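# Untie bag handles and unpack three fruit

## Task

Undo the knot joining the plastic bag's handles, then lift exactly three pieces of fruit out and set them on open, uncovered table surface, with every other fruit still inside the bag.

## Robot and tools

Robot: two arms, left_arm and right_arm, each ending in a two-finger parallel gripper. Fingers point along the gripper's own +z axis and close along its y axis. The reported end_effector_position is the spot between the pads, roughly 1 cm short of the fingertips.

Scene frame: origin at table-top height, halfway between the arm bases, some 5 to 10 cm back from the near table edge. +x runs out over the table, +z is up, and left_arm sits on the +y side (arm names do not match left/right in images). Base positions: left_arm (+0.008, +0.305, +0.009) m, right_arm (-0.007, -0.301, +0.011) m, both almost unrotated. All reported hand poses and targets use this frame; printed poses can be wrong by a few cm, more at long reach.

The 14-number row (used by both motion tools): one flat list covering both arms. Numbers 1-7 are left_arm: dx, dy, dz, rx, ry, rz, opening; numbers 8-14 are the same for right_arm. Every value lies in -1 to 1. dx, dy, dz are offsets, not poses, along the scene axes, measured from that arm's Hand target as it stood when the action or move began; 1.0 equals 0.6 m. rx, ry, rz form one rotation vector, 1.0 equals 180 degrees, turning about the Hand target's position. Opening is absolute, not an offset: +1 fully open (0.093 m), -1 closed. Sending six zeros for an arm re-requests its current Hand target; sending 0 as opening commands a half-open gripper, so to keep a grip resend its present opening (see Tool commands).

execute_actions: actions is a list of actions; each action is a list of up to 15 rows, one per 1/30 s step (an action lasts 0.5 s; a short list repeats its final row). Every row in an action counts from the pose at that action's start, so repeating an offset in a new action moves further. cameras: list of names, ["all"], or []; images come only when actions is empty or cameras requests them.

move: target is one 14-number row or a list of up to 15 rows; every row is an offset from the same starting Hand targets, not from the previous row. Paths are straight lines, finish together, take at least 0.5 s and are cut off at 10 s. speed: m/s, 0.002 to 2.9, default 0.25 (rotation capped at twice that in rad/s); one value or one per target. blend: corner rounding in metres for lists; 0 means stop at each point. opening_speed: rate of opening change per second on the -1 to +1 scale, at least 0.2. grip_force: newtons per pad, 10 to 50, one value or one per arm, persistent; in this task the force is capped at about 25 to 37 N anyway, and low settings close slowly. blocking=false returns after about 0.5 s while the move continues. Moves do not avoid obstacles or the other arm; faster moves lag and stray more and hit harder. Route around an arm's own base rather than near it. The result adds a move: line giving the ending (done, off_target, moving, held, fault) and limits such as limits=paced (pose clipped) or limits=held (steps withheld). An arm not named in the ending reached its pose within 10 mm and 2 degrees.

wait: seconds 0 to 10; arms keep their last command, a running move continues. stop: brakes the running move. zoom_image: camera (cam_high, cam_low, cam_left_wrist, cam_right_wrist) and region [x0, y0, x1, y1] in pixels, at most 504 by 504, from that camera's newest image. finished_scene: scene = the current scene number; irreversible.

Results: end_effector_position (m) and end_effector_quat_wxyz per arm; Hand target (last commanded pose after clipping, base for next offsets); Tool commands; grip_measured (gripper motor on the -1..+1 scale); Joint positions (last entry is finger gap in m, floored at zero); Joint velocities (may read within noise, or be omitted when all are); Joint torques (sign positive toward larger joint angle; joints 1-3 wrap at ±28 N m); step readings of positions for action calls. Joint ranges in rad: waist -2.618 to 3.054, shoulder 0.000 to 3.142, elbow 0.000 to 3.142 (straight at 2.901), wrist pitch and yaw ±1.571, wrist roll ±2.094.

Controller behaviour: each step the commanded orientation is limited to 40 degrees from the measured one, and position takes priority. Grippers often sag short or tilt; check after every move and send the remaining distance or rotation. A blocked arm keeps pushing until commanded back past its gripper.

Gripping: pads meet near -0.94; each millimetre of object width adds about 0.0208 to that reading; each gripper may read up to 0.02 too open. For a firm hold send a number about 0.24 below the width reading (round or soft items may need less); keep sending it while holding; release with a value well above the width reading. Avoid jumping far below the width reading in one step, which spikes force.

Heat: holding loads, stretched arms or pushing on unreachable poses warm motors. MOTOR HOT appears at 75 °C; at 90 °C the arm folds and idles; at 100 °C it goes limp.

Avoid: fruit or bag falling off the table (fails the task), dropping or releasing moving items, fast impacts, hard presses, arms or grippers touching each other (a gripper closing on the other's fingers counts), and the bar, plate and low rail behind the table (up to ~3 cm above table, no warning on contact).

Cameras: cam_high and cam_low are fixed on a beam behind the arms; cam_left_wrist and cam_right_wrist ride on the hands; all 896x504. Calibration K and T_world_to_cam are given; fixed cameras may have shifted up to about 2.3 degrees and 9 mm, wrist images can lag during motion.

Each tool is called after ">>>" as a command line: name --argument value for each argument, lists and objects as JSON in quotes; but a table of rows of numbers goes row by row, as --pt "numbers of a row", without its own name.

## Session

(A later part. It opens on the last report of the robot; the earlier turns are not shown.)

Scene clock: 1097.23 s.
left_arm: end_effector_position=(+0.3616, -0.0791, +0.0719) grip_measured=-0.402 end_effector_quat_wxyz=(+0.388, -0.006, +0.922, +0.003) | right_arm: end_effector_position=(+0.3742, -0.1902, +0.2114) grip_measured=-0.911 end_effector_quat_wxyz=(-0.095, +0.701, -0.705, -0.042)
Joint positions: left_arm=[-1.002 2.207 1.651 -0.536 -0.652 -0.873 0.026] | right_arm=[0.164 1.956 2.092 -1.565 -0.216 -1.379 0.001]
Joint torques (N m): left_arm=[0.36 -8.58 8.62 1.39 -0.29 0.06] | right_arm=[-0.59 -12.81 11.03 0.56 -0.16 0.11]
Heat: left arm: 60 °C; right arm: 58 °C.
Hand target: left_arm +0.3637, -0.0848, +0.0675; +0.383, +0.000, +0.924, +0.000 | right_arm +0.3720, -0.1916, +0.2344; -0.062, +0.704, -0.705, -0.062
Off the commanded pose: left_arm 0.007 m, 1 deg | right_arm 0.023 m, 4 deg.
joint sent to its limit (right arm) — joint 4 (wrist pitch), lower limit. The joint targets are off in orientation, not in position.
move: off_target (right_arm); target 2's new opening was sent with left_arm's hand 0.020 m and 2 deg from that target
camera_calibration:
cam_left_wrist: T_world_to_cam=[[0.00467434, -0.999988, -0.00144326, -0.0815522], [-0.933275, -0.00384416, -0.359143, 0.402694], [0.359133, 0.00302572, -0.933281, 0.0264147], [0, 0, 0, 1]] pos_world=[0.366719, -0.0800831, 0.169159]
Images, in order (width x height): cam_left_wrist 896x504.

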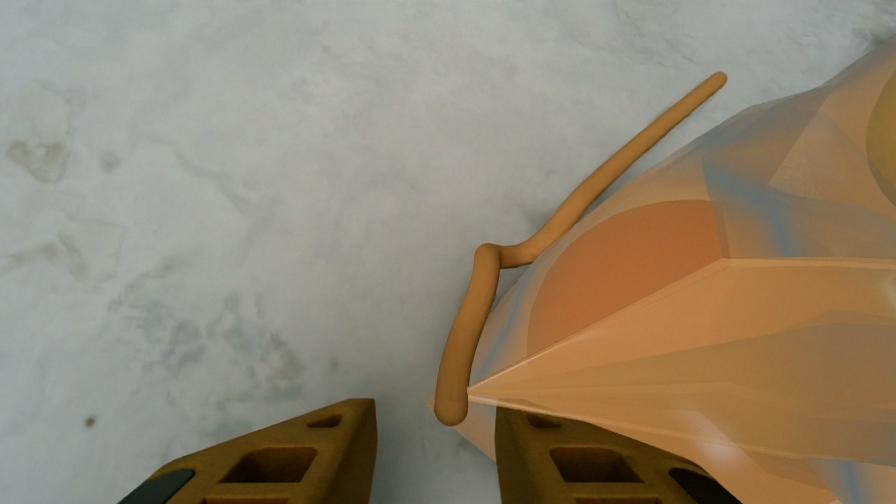

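>>> move --target '[0.037,0.0,-0.016,0,0,0,-0.4,0,0,0,0,0,0,-1]' --speed 0.08

>>> move --target '[0,0,0,0,0,0,-1,0,0,0,0,0,0,-1]' --opening_speed 0.6 --cameras '["cam_left_wrist"]'

>>> zoom_image --camera "cam_left_wrist" --region '[280, 200, 630, 500]'

Scene clock: 1113.30 s.
left_arm: end_effector_position=(+0.3828, -0.0772, +0.0636) grip_measured=-0.402 end_effector_quat_wxyz=(+0.388, -0.006, +0.921, +0.008) | right_arm: end_effector_position=(+0.3742, -0.1902, +0.2114) grip_measured=-0.911 end_effector_quat_wxyz=(-0.095, +0.701, -0.705, -0.042)
Joint positions: left_arm=[-0.964 2.257 1.696 -0.513 -0.642 -0.832 0.026] | right_arm=[0.164 1.956 2.092 -1.565 -0.216 -1.379 0.001]
Joint torques (N m): left_arm=[0.53 -8.76 8.8 1.55 -0.21 0.07] | right_arm=[-0.46 -12.81 11.06 0.57 -0.16 0.11]
Heat: left arm: 62 °C; right arm: 59 °C.
Hand target: left_arm +0.3860, -0.0848, +0.0580; +0.383, -0.001, +0.924, +0.000 | right_arm +0.3720, -0.1916, +0.2344; -0.062, +0.704, -0.705, -0.062
Off the commanded pose: left_arm 0.010 m, 1 deg | right_arm 0.023 m, 4 deg.
joint sent to its limit (right arm) — joint 4 (wrist pitch), lower limit. The joint targets are off in orientation, not in position.
move: off_target (right_arm)

Scene clock: 1114.50 s.
left_arm: end_effector_position=(+0.3822, -0.0786, +0.0630) grip_measured=-0.979 end_effector_quat_wxyz=(+0.386, -0.004, +0.923, +0.005) | right_arm: end_effector_position=(+0.3742, -0.1902, +0.2114) grip_measured=-0.911 end_effector_quat_wxyz=(-0.095, +0.701, -0.705, -0.042)
Joint positions: left_arm=[-0.964 2.257 1.696 -0.511 -0.633 -0.829 0] | right_arm=[0.164 1.956 2.092 -1.565 -0.216 -1.379 0.001]
Joint torques (N m): left_arm=[0.54 -8.76 8.75 1.51 -0.29 0.06] | right_arm=[-0.47 -12.79 10.92 0.55 -0.16 0.11]
Heat: left arm: 62 °C; right arm: 59 °C.
Hand target: left_arm +0.3859, -0.0848, +0.0580; +0.383, -0.001, +0.924, +0.000 | right_arm +0.3720, -0.1916, +0.2344; -0.062, +0.704, -0.705, -0.062
Off the commanded pose: left_arm 0.009 m, 1 deg | right_arm 0.023 m, 4 deg.
joint sent to its limit (right arm) — joint 4 (wrist pitch), lower limit. The joint targets are off in orientation, not in position.
move: off_target (right_arm)
camera_calibration:
cam_left_wrist: T_world_to_cam=[[0.00319716, -0.999974, -0.00646953, -0.0801956], [-0.93464, -0.000687681, -0.355595, 0.419322], [0.355581, 0.00718357, -0.934618, 0.0124914], [0, 0, 0, 1]] pos_world=[0.38773, -0.0799949, 0.160265]
Images, in order (width x height): cam_left_wrist 896x504.

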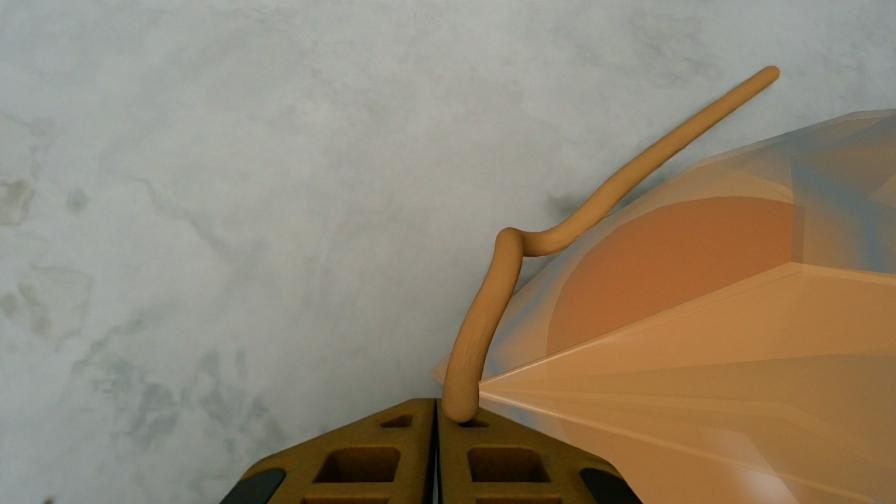

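Scaled by 1.440 from the camera's 896x504 image, which has a finer 1280x720 frame.

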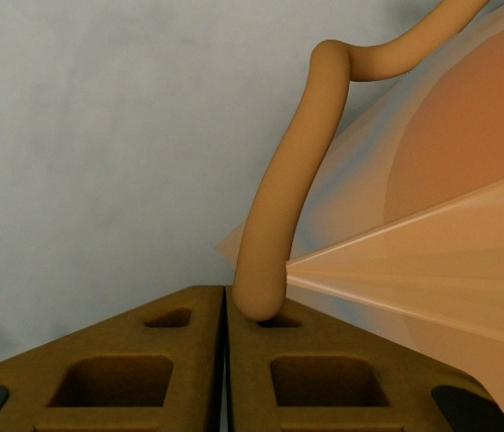

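>>> move --pt "-0.08 0.0 0.0 0 0 0 -1 0 0 0 0 0 0 -1" --pt "-0.08 0.0 0.12 0 0.1 0 -0.5 0 0 0 0 0 0 -1" --pt "0.02 0.0 0.12 0 0.1667 0 -0.5 0 0 0 0 0 0 -1" --pt "0.02 0.0 0.1 0 0.1667 0 -0.5 0 0 0 0 0 0 -1" --speed 0.15 --blend '[0.02,0.03,0.01,0]' --cameras '["cam_left_wrist"]'

>>> zoom_image --camera "cam_left_wrist" --region '[280, 200, 630, 500]'

Scene clock: 1146.40 s.
left_arm: end_effector_position=(+0.3373, -0.0851, +0.1347) grip_measured=-0.502 end_effector_quat_wxyz=(+0.243, +0.003, +0.970, -0.004) | right_arm: end_effector_position=(+0.3742, -0.1902, +0.2114) grip_measured=-0.911 end_effector_quat_wxyz=(-0.095, +0.701, -0.705, -0.042)
Joint positions: left_arm=[-0.972 2.271 2.153 -1.16 -0.389 -0.93 0.021] | right_arm=[0.164 1.956 2.092 -1.565 -0.216 -1.379 0.001]
Joint torques (N m): left_arm=[0.25 -10.69 6.54 1.07 -0.3 -0.02] | right_arm=[-0.43 -12.78 10.99 0.55 -0.14 0.1]
Heat: left arm: 64 °C; right arm: 59 °C.
Hand target: left_arm +0.3371, -0.0847, +0.1344; +0.242, +0.004, +0.970, -0.003 (not the last commanded pose) | right_arm +0.3720, -0.1916, +0.2344; -0.062, +0.704, -0.705, -0.062
Off the commanded pose: left_arm 0.063 m, 13 deg | right_arm 0.023 m, 4 deg.
joint sent to its limit (right arm) — joint 4 (wrist pitch), lower limit. The joint targets are off in orientation, not in position.
move: held (left_arm; a check stopped the path), off_target (right_arm); path passed 2 of 4 targets; blend cut to 0 m at target 2, 0.006 m at target 3; limits=held
pose unreachable (left arm): on one or more control steps of this call, first in action 0 (counted from 0), this arm could not follow its commanded pose, so it was not sent that pose on those steps. It may still have moved: this result reports where it is.
cause: moving toward the commanded pose would bring a part of the arm too close to another arm (this arm's wrist (the part past joint 4) and the right arm's wrist camera, along the way the arms are being sent, or toward where that arm still pushes).
camera_calibration:
cam_left_wrist: T_world_to_cam=[[-0.0159056, -0.999843, 0.00776968, -0.081582], [-0.997976, 0.0153964, -0.0617059, 0.385985], [0.0615766, -0.00873542, -0.998064, 0.201898], [0, 0, 0, 1]] pos_world=[0.371474, -0.0857484, 0.225959]
Images, in order (width x height): cam_left_wrist 896x504.

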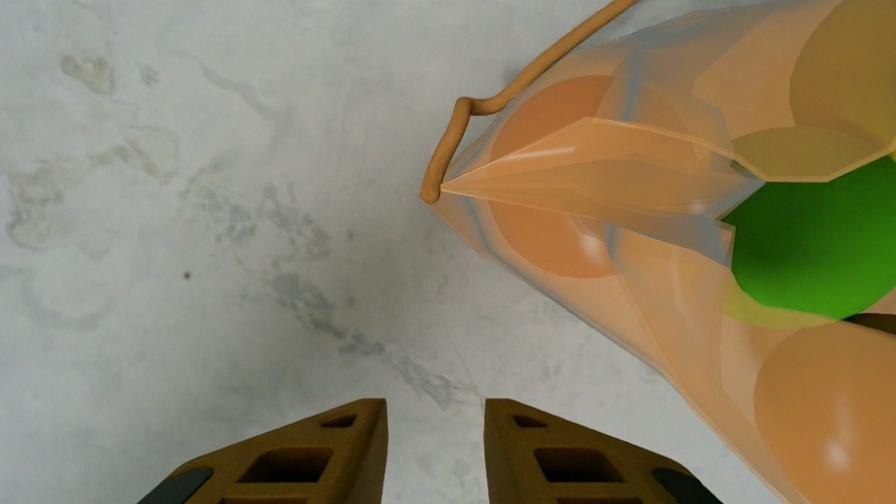

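Scaled by 1.440 from the camera's 896x504 image, which has a finer 1280x720 frame.

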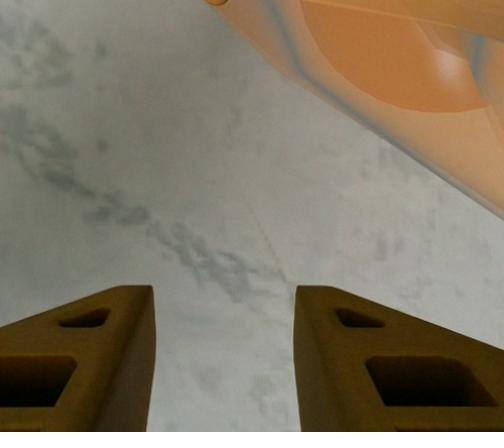

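>>> move --pt "-0.06 0.2 0.1 0 0 0 -0.5 0 -0.08 -0.05 0 0 0 -1" --pt "-0.06 0.4 0.08 0 0 0 -0.5 0 -0.17 -0.2 0 0 0 -1" --pt "-0.06 0.42 0.06 0 0 0 -0.5 0 -0.19 -0.33 0 0 0 -1" --speed 0.12 --blend '[0.03,0.02,0]' --cameras '["all"]'

>>> zoom_image --camera "cam_high" --region '[340, 150, 500, 260]'

>>> zoom_image --camera "cam_low" --region '[220, 230, 420, 360]'

Scene clock: 1172.97 s.
left_arm: end_effector_position=(+0.3030, +0.1664, +0.1699) grip_measured=-0.502 end_effector_quat_wxyz=(+0.240, +0.001, +0.971, +0.004) | right_arm: end_effector_position=(+0.3739, -0.3013, +0.0455) grip_measured=-0.911 end_effector_quat_wxyz=(-0.064, +0.706, -0.703, -0.056)
Joint positions: left_arm=[-0.541 1.407 1.178 -0.929 -0.247 -0.508 0.021] | right_arm=[-0.108 2.008 1.488 -1.035 -0.216 -1.676 0.001]
Joint torques (N m): left_arm=[0.79 -6.28 5.72 1.45 -0.07 0.06] | right_arm=[-1.11 -8.12 6.35 0.61 -0.21 -0.08]
Heat: left arm: 63 °C; right arm: 59 °C.
Hand target: left_arm +0.3010, +0.1675, +0.1704; +0.242, +0.003, +0.970, -0.002 | right_arm +0.3721, -0.3056, +0.0365; -0.062, +0.704, -0.704, -0.061
Off the commanded pose: left_arm 0.002 m, 1 deg | right_arm 0.010 m, 1 deg.
move: done
camera_calibration:
cam_left_wrist: T_world_to_cam=[[-0.0079322, -0.999946, -0.00672387, 0.169132], [-0.998354, 0.00830114, -0.056745, 0.350472], [0.0567978, 0.00626269, -0.998366, 0.240331], [0, 0, 0, 1]] pos_world=[0.337586, 0.164708, 0.260963]
cam_right_wrist: T_world_to_cam=[[0.999828, 0.0132638, 0.0129881, -0.370568], [0.00963213, -0.968755, 0.247832, -0.267005], [0.0158695, -0.247664, -0.968716, 0.0493496], [0, 0, 0, 1]] pos_world=[0.372293, -0.241525, 0.118791]

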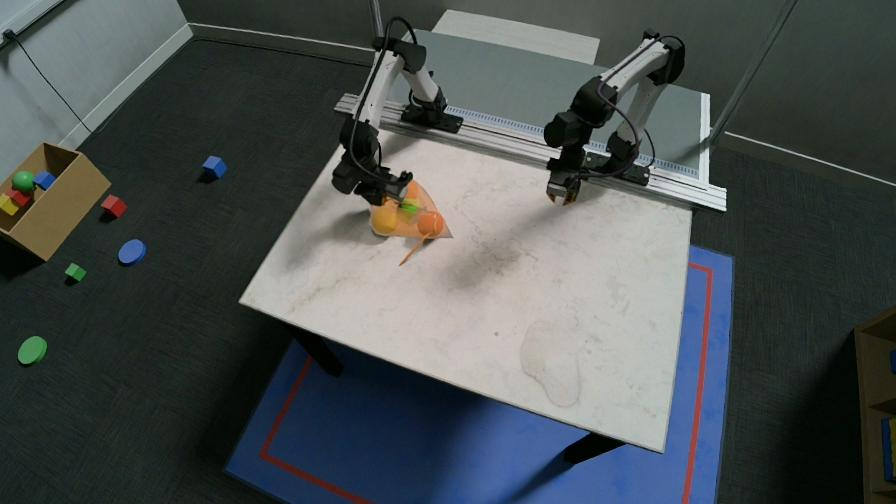

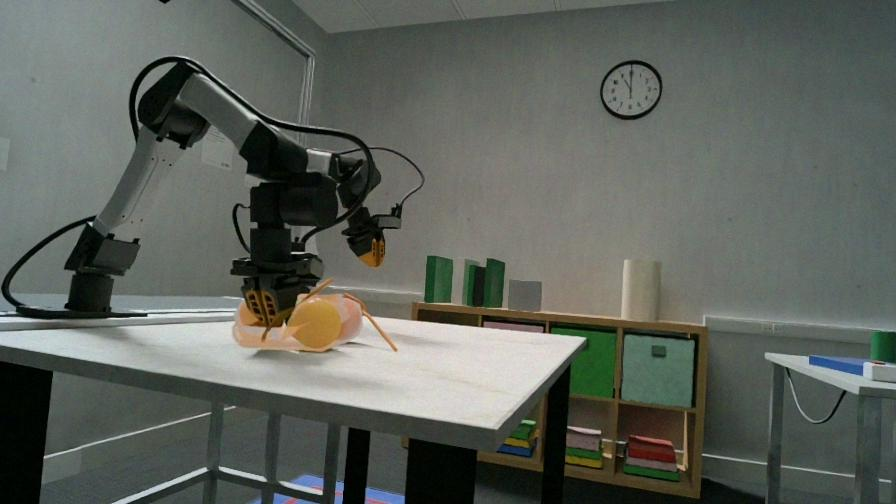

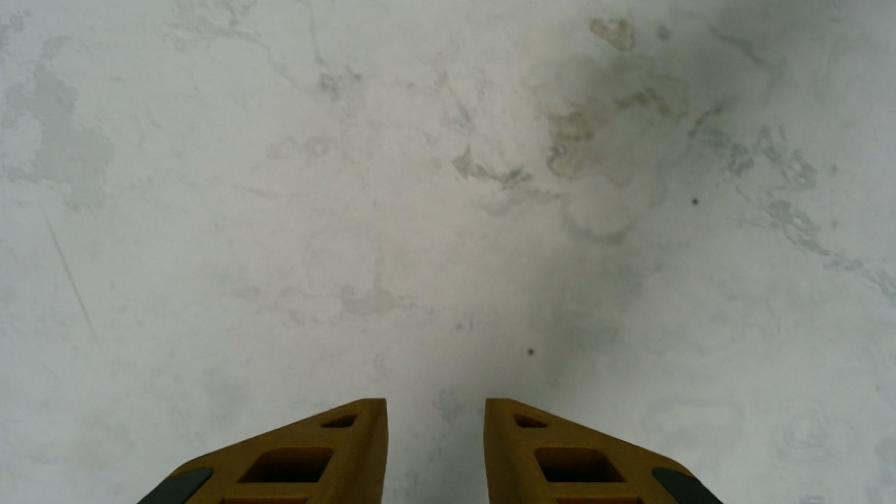

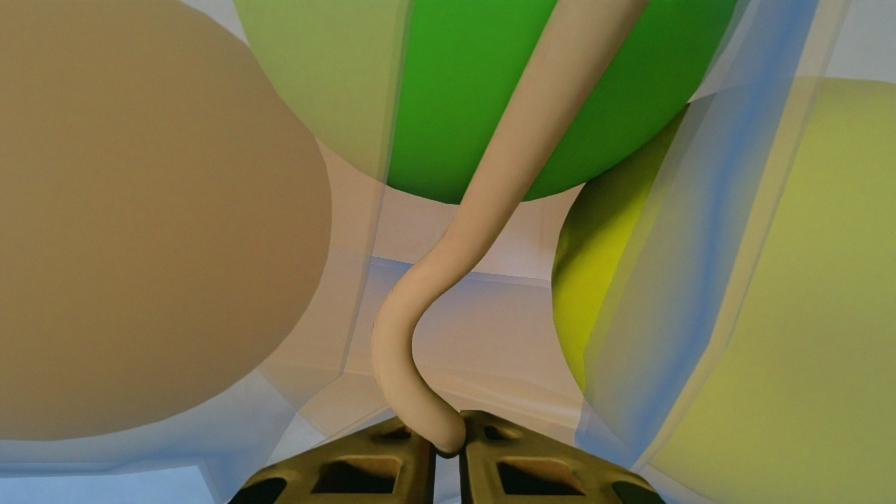

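Scaled by 3.150 from the camera's 896x504 image, which has a finer 1280x720 frame.

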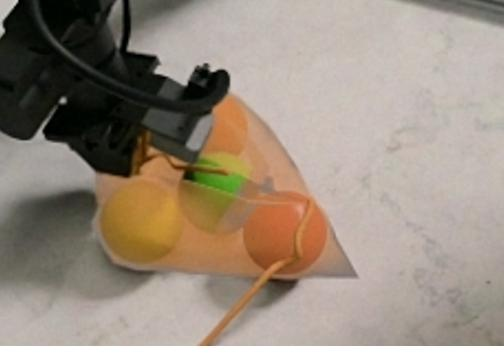

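Scaled by 2.520 from the camera's 896x504 image, which has a finer 1280x720 frame.

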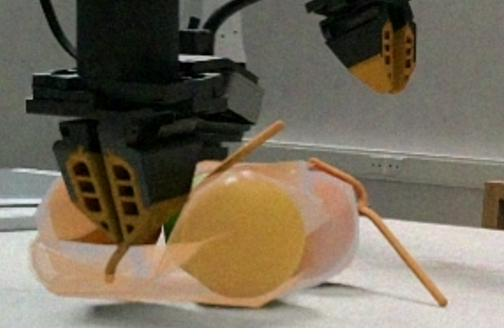

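>>> move --pt "0 0 0 0 0 0 -0.5 0 -0.01 0.08 0 0 -0.3 -1" --pt "0 0 0 0 0 0 -0.5 0 -0.04 0.06 0 0 -0.6107 -1" --pt "0 0 0 0 0 0 -0.5 0 -0.05 -0.025 0 0 -0.6107 -1" --speed 0.25 --blend '[0.02,0.005,0]' --cameras '["cam_high","cam_low","cam_right_wrist"]'

>>> zoom_image --camera "cam_high" --region '[340, 150, 500, 260]'

>>> zoom_image --camera "cam_low" --region '[200, 230, 400, 360]'

Scene clock: 1196.67 s.
left_arm: end_effector_position=(+0.3031, +0.1663, +0.1700) grip_measured=-0.502 end_effector_quat_wxyz=(+0.241, +0.002, +0.971, +0.004) | right_arm: end_effector_position=(+0.3741, -0.3316, +0.0297) grip_measured=-0.911 end_effector_quat_wxyz=(+0.090, +0.165, +0.982, -0.010)
Joint positions: left_arm=[-0.541 1.407 1.178 -0.929 -0.247 -0.508 0.021] | right_arm=[-0.096 1.885 1.239 -0.724 -0.011 0.251 0.001]
Joint torques (N m): left_arm=[0.8 -6.23 5.63 1.46 -0.07 0.05] | right_arm=[-0.49 -7.45 6.56 1.21 0.15 0.05]
Heat: left arm: 57 °C; right arm: 57 °C.
Hand target: left_arm +0.3010, +0.1674, +0.1704; +0.242, +0.004, +0.970, -0.002 | right_arm +0.3721, -0.3355, +0.0215; +0.086, +0.172, +0.981, -0.015
Off the commanded pose: left_arm 0.002 m, 1 deg | right_arm 0.009 m, 1 deg.
move: done
camera_calibration:
cam_right_wrist: T_world_to_cam=[[-0.317512, -0.948208, -0.00942884, -0.195504], [-0.92203, 0.306393, 0.23661, 0.479317], [-0.221467, 0.0838202, -0.971559, 0.225438], [0, 0, 0, 1]] pos_world=[0.429797, -0.351134, 0.103772]
Images, in order (width x height): cam_high 896x504, cam_low 896x504, cam_right_wrist 896x504.

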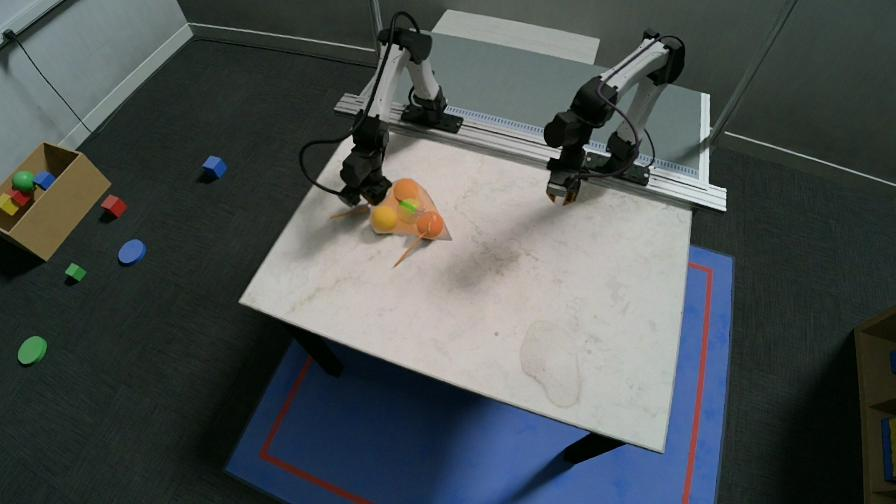

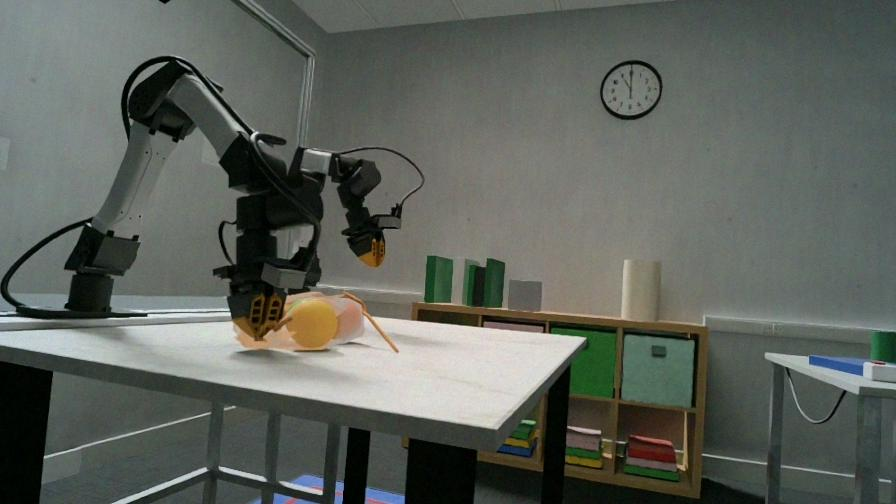

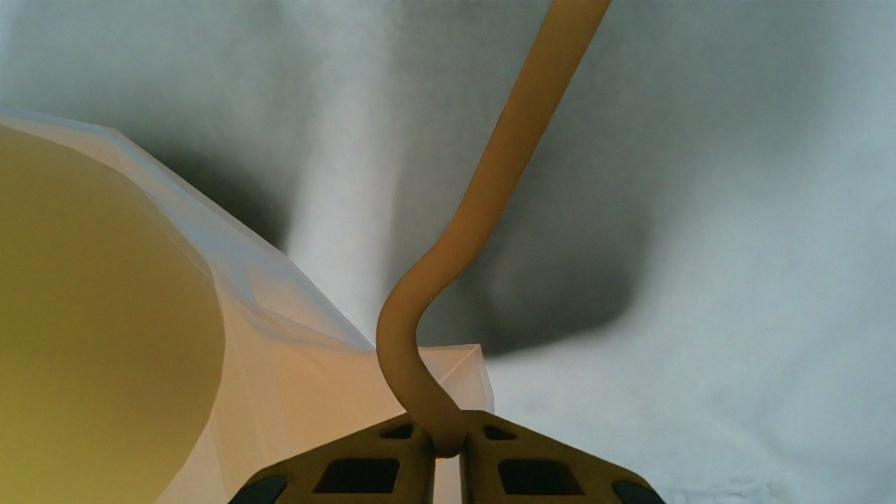

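Scaled by 3.150 from the camera's 896x504 image, which has a finer 1280x720 frame.

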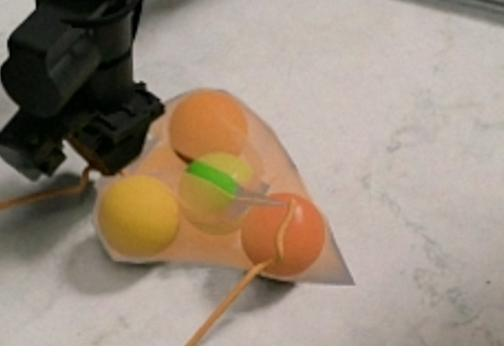

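Scaled by 2.520 from the camera's 896x504 image, which has a finer 1280x720 frame.

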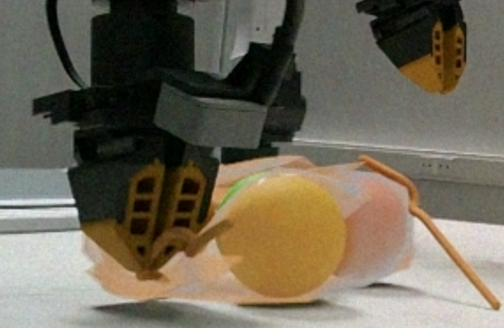

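>>> move --pt "0.09 -0.33 0.02 0 0 0 -0.4 0 0 0 0 0 0 -1" --pt "0.098 -0.345 -0.017 0 0 0 -0.4 0 0 0 0 0 0 -1" --speed 0.2 --blend 0.01 --cameras '["cam_left_wrist"]'

Scene clock: 1220.30 s.
left_arm: end_effector_position=(+0.3585, -0.0406, +0.1599) grip_measured=-0.402 end_effector_quat_wxyz=(+0.243, +0.008, +0.970, -0.009) | right_arm: end_effector_position=(+0.3742, -0.3316, +0.0298) grip_measured=-0.911 end_effector_quat_wxyz=(+0.090, +0.165, +0.982, -0.010)
Joint positions: left_arm=[-0.872 2.138 2.03 -1.123 -0.35 -0.817 0.026] | right_arm=[-0.096 1.885 1.239 -0.723 -0.011 0.251 0.001]
Joint torques (N m): left_arm=[0.35 -8.91 8.68 1 -0.37 -0.11] | right_arm=[-0.5 -7.35 6.61 1.16 0.18 0.09]
Heat: left arm: 55 °C; right arm: 56 °C.
Hand target: left_arm +0.3598, -0.0396, +0.1602; +0.242, +0.004, +0.970, -0.002 | right_arm +0.3721, -0.3355, +0.0215; +0.086, +0.172, +0.981, -0.015
Off the commanded pose: left_arm 0.002 m, 1 deg | right_arm 0.009 m, 1 deg.
move: done
camera_calibration:
cam_left_wrist: T_world_to_cam=[[-0.0280036, -0.999483, 0.0157999, -0.0338762], [-0.99772, 0.0269764, -0.0618575, 0.408322], [0.0613993, -0.0174961, -0.99796, 0.225824], [0, 0, 0, 1]] pos_world=[0.392577, -0.0409227, 0.251157]
Images, in order (width x height): cam_left_wrist 896x504.

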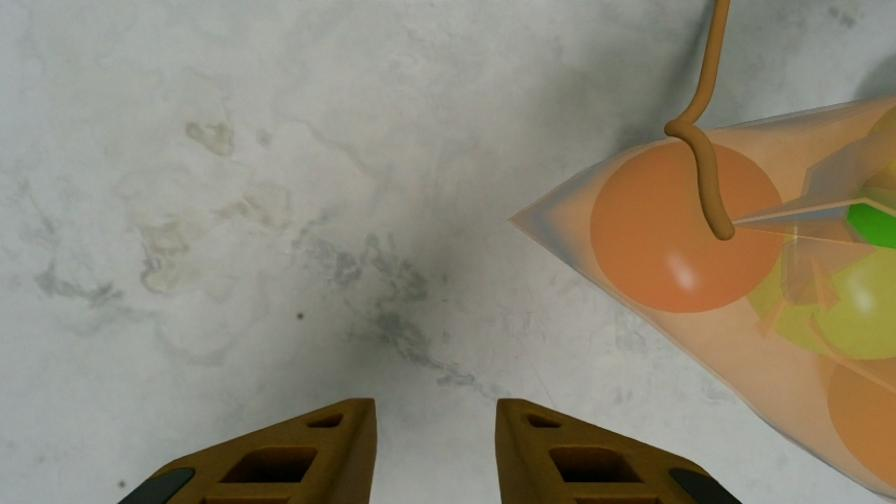

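>>> move --pt "0.13 -0.15 0.0 0 0.04 0 -0.45 0 0 0 0 0 0 -1" --pt "0.141 -0.1625 -0.045 0 0.04 0 -0.45 0 0 0 0 0 0 -1" --speed 0.15 --blend 0.01 --cameras '["cam_left_wrist"]'

>>> zoom_image --camera "cam_left_wrist" --region '[280, 150, 680, 500]'

Scene clock: 1268.87 s.
left_arm: end_effector_position=(+0.4396, -0.1353, +0.1357) grip_measured=-0.448 end_effector_quat_wxyz=(+0.286, +0.021, +0.952, -0.105) | right_arm: end_effector_position=(+0.3742, -0.3316, +0.0298) grip_measured=-0.911 end_effector_quat_wxyz=(+0.090, +0.165, +0.982, -0.010)
Joint positions: left_arm=[-0.845 2.689 2.848 -1.17 -0.267 -0.747 0.024] | right_arm=[-0.096 1.885 1.239 -0.723 -0.011 0.251 0.001]
Joint torques (N m): left_arm=[0.94 -11.22 8.27 1.73 -0.07 0.06] | right_arm=[-0.58 -7.39 6.56 1.17 0.17 0.09]
Heat: left arm: 58 °C; right arm: 54 °C.
Hand target: left_arm +0.4444, -0.1371, +0.1330; +0.181, +0.003, +0.984, -0.003 | right_arm +0.3721, -0.3355, +0.0215; +0.086, +0.172, +0.981, -0.015
Off the commanded pose: left_arm 0.006 m, 17 deg | right_arm 0.009 m, 1 deg.
elbow stopped short (left arm): the move would have taken joint 3 (elbow) straighter than the controller allows.
move: off_target (left_arm)
camera_calibration:
cam_left_wrist: T_world_to_cam=[[-0.108141, -0.976076, 0.188628, -0.110905], [-0.983774, 0.0777465, -0.161692, 0.504652], [0.143159, -0.203053, -0.968646, 0.129986], [0, 0, 0, 1]] pos_world=[0.465862, -0.121093, 0.228428]
Images, in order (width x height): cam_left_wrist 896x504.

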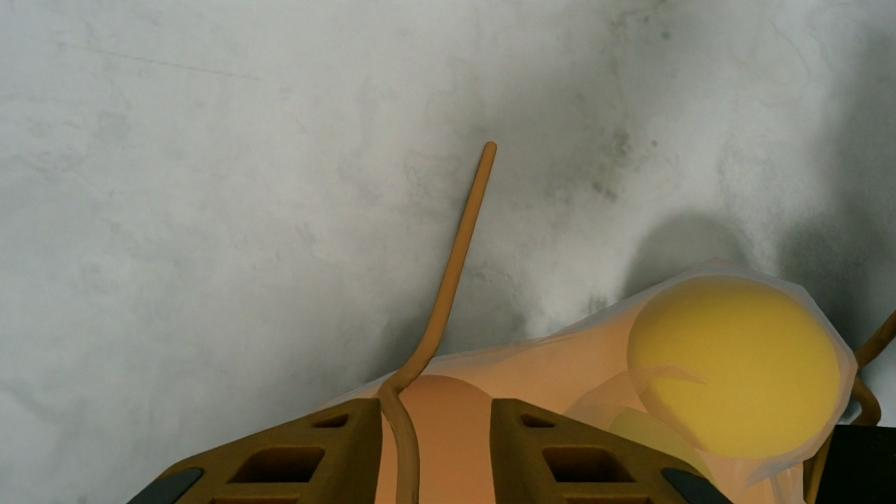

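Scaled by 1.260 from the camera's 896x504 image, which has a finer 1280x720 frame.

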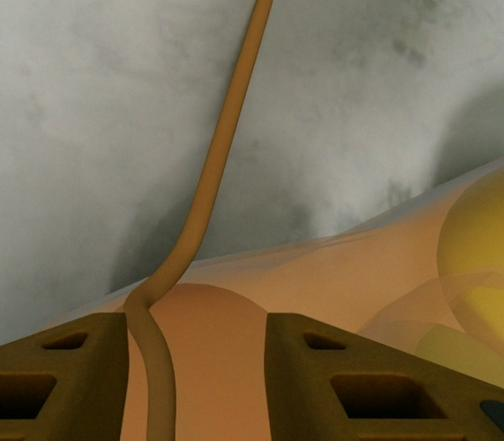

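>>> move --target '[-0.008,0.0083,-0.092,0,0,0,-0.45,0,0,0,0,0,0,-1]' --speed 0.08 --cameras '["cam_left_wrist"]'

>>> zoom_image --camera "cam_left_wrist" --region '[280, 200, 630, 500]'

Scene clock: 1283.73 s.
left_arm: end_effector_position=(+0.4398, -0.1347, +0.0934) grip_measured=-0.448 end_effector_quat_wxyz=(+0.263, +0.020, +0.961, -0.081) | right_arm: end_effector_position=(+0.3742, -0.3316, +0.0298) grip_measured=-0.911 end_effector_quat_wxyz=(+0.090, +0.165, +0.982, -0.010)
Joint positions: left_arm=[-0.845 2.76 2.848 -1.169 -0.267 -0.76 0.024] | right_arm=[-0.096 1.885 1.239 -0.723 -0.011 0.251 0.001]
Joint torques (N m): left_arm=[0.8 -10.3 8.24 1.31 -0.1 -0.11] | right_arm=[-0.49 -7.39 6.52 1.19 0.15 0.07]
Heat: left arm: 65 °C; right arm: 54 °C.
Hand target: left_arm +0.4396, -0.1321, +0.0778; +0.181, +0.003, +0.984, -0.003 | right_arm +0.3721, -0.3355, +0.0215; +0.086, +0.172, +0.981, -0.015
Off the commanded pose: left_arm 0.016 m, 13 deg | right_arm 0.009 m, 1 deg.
elbow stopped short (left arm): the move would have taken joint 3 (elbow) straighter than the controller allows.
move: off_target (left_arm)
camera_calibration:
cam_left_wrist: T_world_to_cam=[[-0.0887292, -0.985025, 0.14783, -0.108337], [-0.991159, 0.0726167, -0.111043, 0.495755], [0.0986452, -0.156375, -0.982759, 0.116321], [0, 0, 0, 1]] pos_world=[0.470285, -0.124525, 0.185381]
Images, in order (width x height): cam_left_wrist 896x504.

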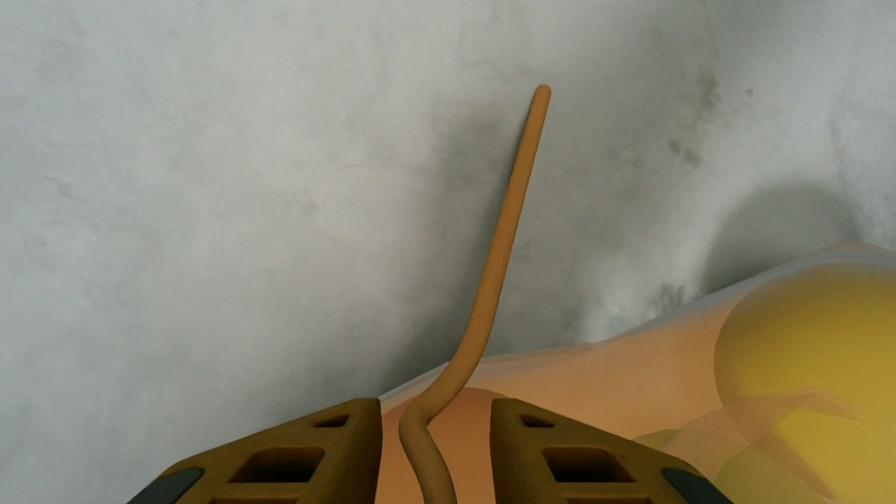

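Scaled by 1.440 from the camera's 896x504 image, which has a finer 1280x720 frame.

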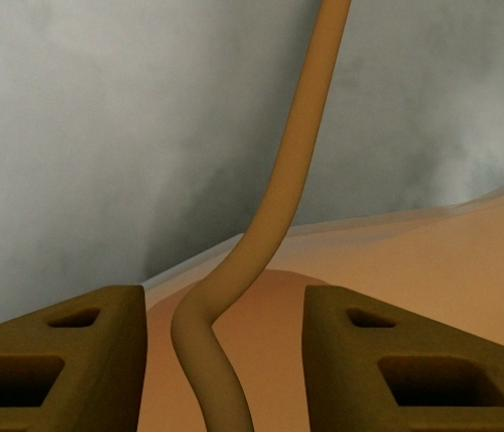

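>>> move --target '[0.0,0.003,-0.023,0,0,0,-0.45,0,0,0,0,0,0,-1]' --speed 0.08

>>> move --target '[0,0,0,0,0,0,-1,0,0,0,0,0,0,-1]' --opening_speed 0.6 --cameras '["cam_left_wrist"]'

>>> zoom_image --camera "cam_left_wrist" --region '[280, 200, 630, 500]'

Scene clock: 1297.03 s.
left_arm: end_effector_position=(+0.4437, -0.1364, +0.0897) grip_measured=-0.448 end_effector_quat_wxyz=(+0.266, +0.015, +0.960, -0.086) | right_arm: end_effector_position=(+0.3744, -0.3316, +0.0298) grip_measured=-0.911 end_effector_quat_wxyz=(+0.091, +0.165, +0.982, -0.010)
Joint positions: left_arm=[-0.842 2.774 2.856 -1.152 -0.267 -0.767 0.024] | right_arm=[-0.096 1.885 1.239 -0.723 -0.011 0.251 0.001]
Joint torques (N m): left_arm=[0.68 -9.66 7.58 1.17 -0.08 -0.08] | right_arm=[-0.53 -7.43 6.53 1.16 0.16 0.1]
Heat: left arm: 64 °C; right arm: 54 °C.
Hand target: left_arm +0.4395, -0.1303, +0.0640; +0.181, +0.004, +0.984, -0.003 | right_arm +0.3721, -0.3355, +0.0215; +0.086, +0.172, +0.981, -0.015
Off the commanded pose: left_arm 0.027 m, 14 deg | right_arm 0.009 m, 1 deg.
elbow stopped short (left arm): the move would have taken joint 3 (elbow) straighter than the controller allows.
move: off_target (left_arm)

Scene clock: 1298.17 s.
left_arm: end_effector_position=(+0.4439, -0.1362, +0.0872) grip_measured=-0.898 end_effector_quat_wxyz=(+0.265, +0.015, +0.960, -0.084) | right_arm: end_effector_position=(+0.3747, -0.3317, +0.0299) grip_measured=-0.911 end_effector_quat_wxyz=(+0.091, +0.165, +0.982, -0.010)
Joint positions: left_arm=[-0.842 2.778 2.856 -1.152 -0.267 -0.767 0.002] | right_arm=[-0.096 1.885 1.239 -0.721 -0.011 0.251 0.001]
Joint torques (N m): left_arm=[0.64 -10.07 7.61 1.16 -0.08 -0.08] | right_arm=[-0.44 -7.45 6.67 1.15 0.13 0.07]
Heat: left arm: 65 °C; right arm: 54 °C.
Hand target: left_arm +0.4397, -0.1303, +0.0642; +0.181, +0.003, +0.984, -0.003 | right_arm +0.3721, -0.3355, +0.0215; +0.086, +0.172, +0.981, -0.015
Off the commanded pose: left_arm 0.024 m, 14 deg | right_arm 0.010 m, 1 deg.
elbow stopped short (left arm): the move would have taken joint 3 (elbow) straighter than the controller allows.
move: off_target (left_arm)
camera_calibration:
cam_left_wrist: T_world_to_cam=[[-0.080187, -0.98453, 0.155789, -0.11288], [-0.991427, 0.0626007, -0.114689, 0.498275], [0.103162, -0.16365, -0.98111, 0.106453], [0, 0, 0, 1]] pos_world=[0.47397, -0.124905, 0.179174]
Images, in order (width x height): cam_left_wrist 896x504.

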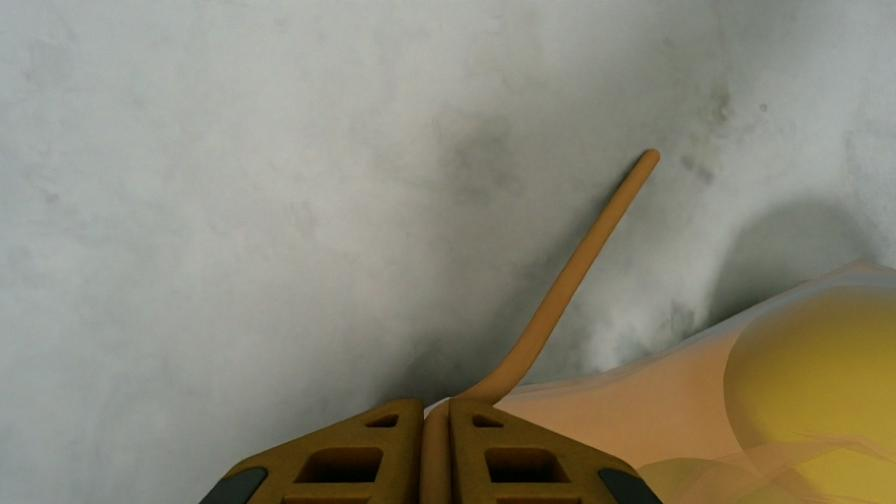

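Scaled by 1.440 from the camera's 896x504 image, which has a finer 1280x720 frame.

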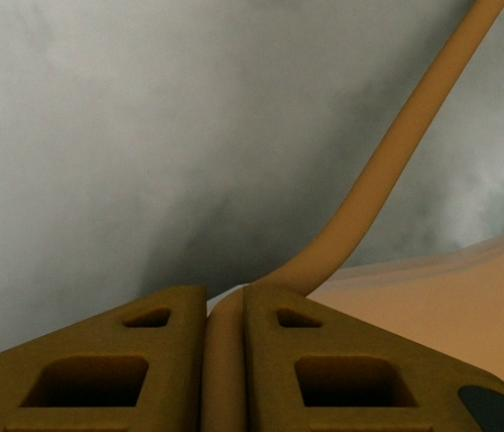

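>>> move --pt "-0.02 0.0 0.09 0 -0.06 0 -1 0 0.01 0.16 0 0 0 -1" --pt "-0.067 0.008 0.21 0 -0.15 0 -1 0 0.1 0.29 0 0 0 -1" --speed 0.1 --blend 0.02 --cameras '["all"]'

>>> zoom_image --camera "cam_high" --region '[340, 150, 500, 260]'

>>> zoom_image --camera "cam_low" --region '[200, 190, 440, 370]'

Scene clock: 1315.77 s.
left_arm: end_effector_position=(+0.4005, -0.1275, +0.1712) grip_measured=-0.898 end_effector_quat_wxyz=(+0.394, +0.008, +0.919, +0.009) | right_arm: end_effector_position=(+0.3714, -0.2745, +0.1842) grip_measured=-0.911 end_effector_quat_wxyz=(+0.075, +0.169, +0.983, -0.011)
Joint positions: left_arm=[-0.988 2.535 2.619 -1.155 -0.657 -0.821 0.002] | right_arm=[0.049 1.825 1.8 -1.375 0.014 0.401 0.001]
Joint torques (N m): left_arm=[0.23 -14.99 5.39 1.5 -0.51 0.02] | right_arm=[0.17 -9.35 11.55 0.61 0.25 0.1]
Heat: left arm: 70 °C; right arm: 54 °C.
Hand target: left_arm +0.3994, -0.1255, +0.1901; +0.405, +0.004, +0.914, -0.002 | right_arm +0.3720, -0.2755, +0.1954; +0.086, +0.172, +0.981, -0.016
Off the commanded pose: left_arm 0.019 m, 2 deg | right_arm 0.011 m, 1 deg.
elbow stopped short (left arm): the move would have taken joint 3 (elbow) straighter than the controller allows.
move: off_target (left_arm, right_arm)
camera_calibration:
cam_left_wrist: T_world_to_cam=[[-0.0147053, -0.99962, -0.023325, -0.118361], [-0.927927, 0.022333, -0.372093, 0.477989], [0.372473, 0.0161721, -0.927902, 0.100714], [0, 0, 0, 1]] pos_world=[0.404286, -0.13062, 0.268548]
cam_right_wrist: T_world_to_cam=[[-0.325525, -0.945528, -0.00335936, -0.138161], [-0.912194, 0.31311, 0.264317, 0.415794], [-0.248867, 0.0891062, -0.96443, 0.380408], [0, 0, 0, 1]] pos_world=[0.428982, -0.294721, 0.256511]

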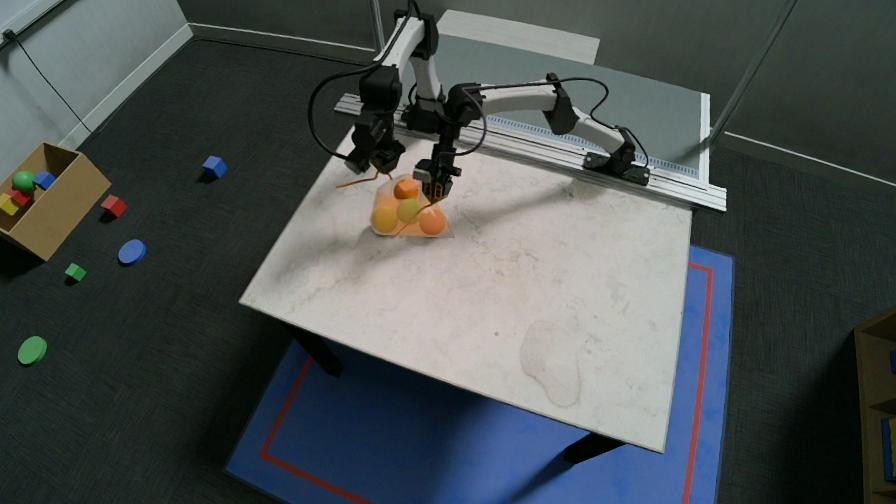

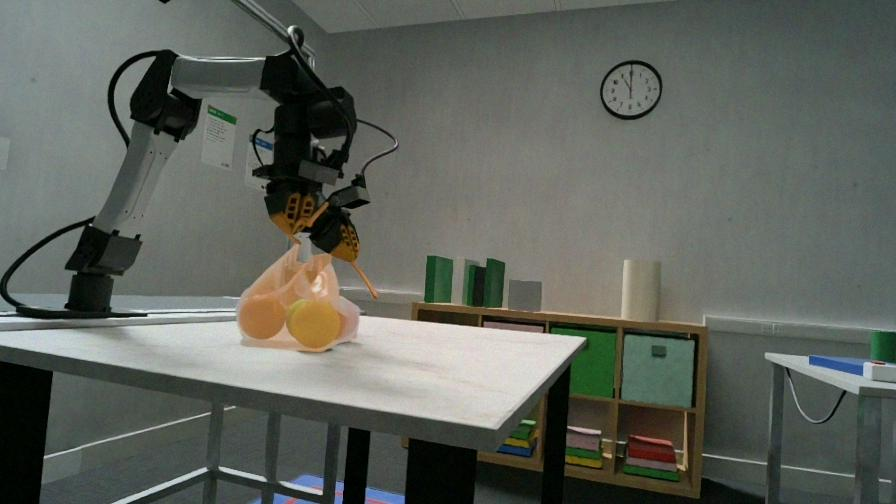

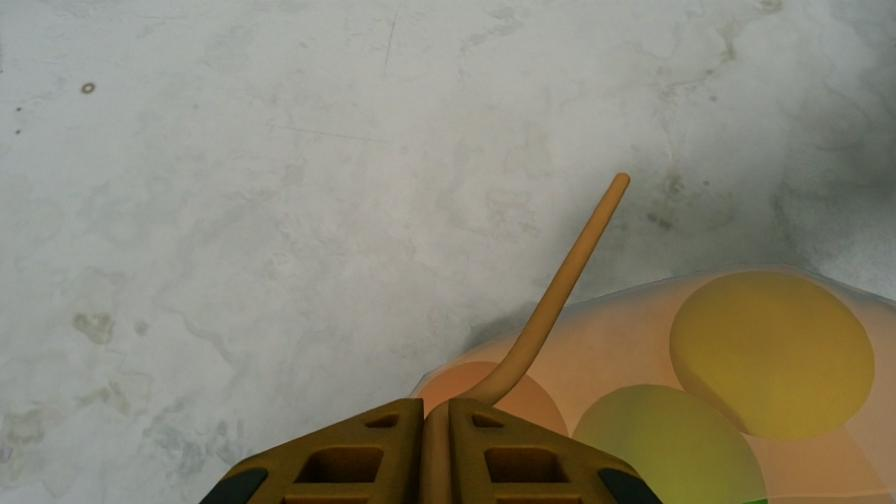

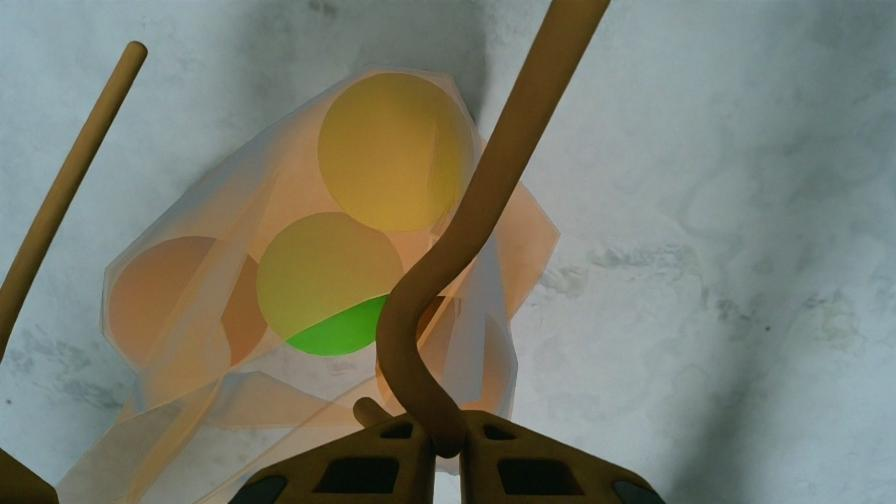

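Scaled by 3.150 from the camera's 896x504 image, which has a finer 1280x720 frame.

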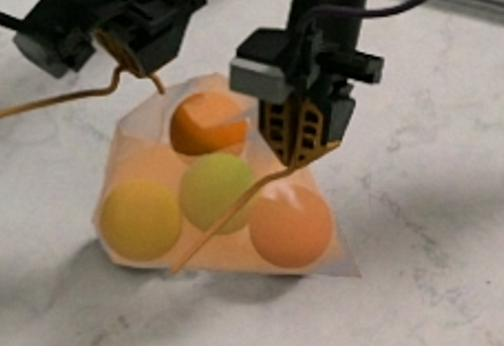

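Scaled by 2.100 from the camera's 896x504 image, which has a finer 1280x720 frame.

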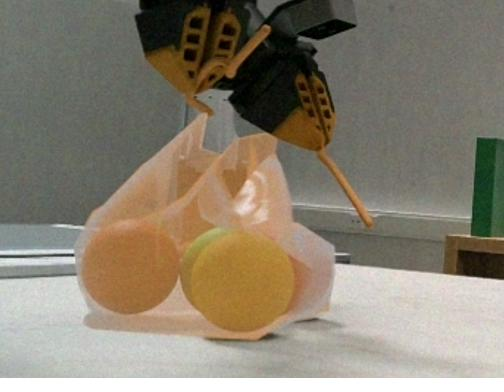

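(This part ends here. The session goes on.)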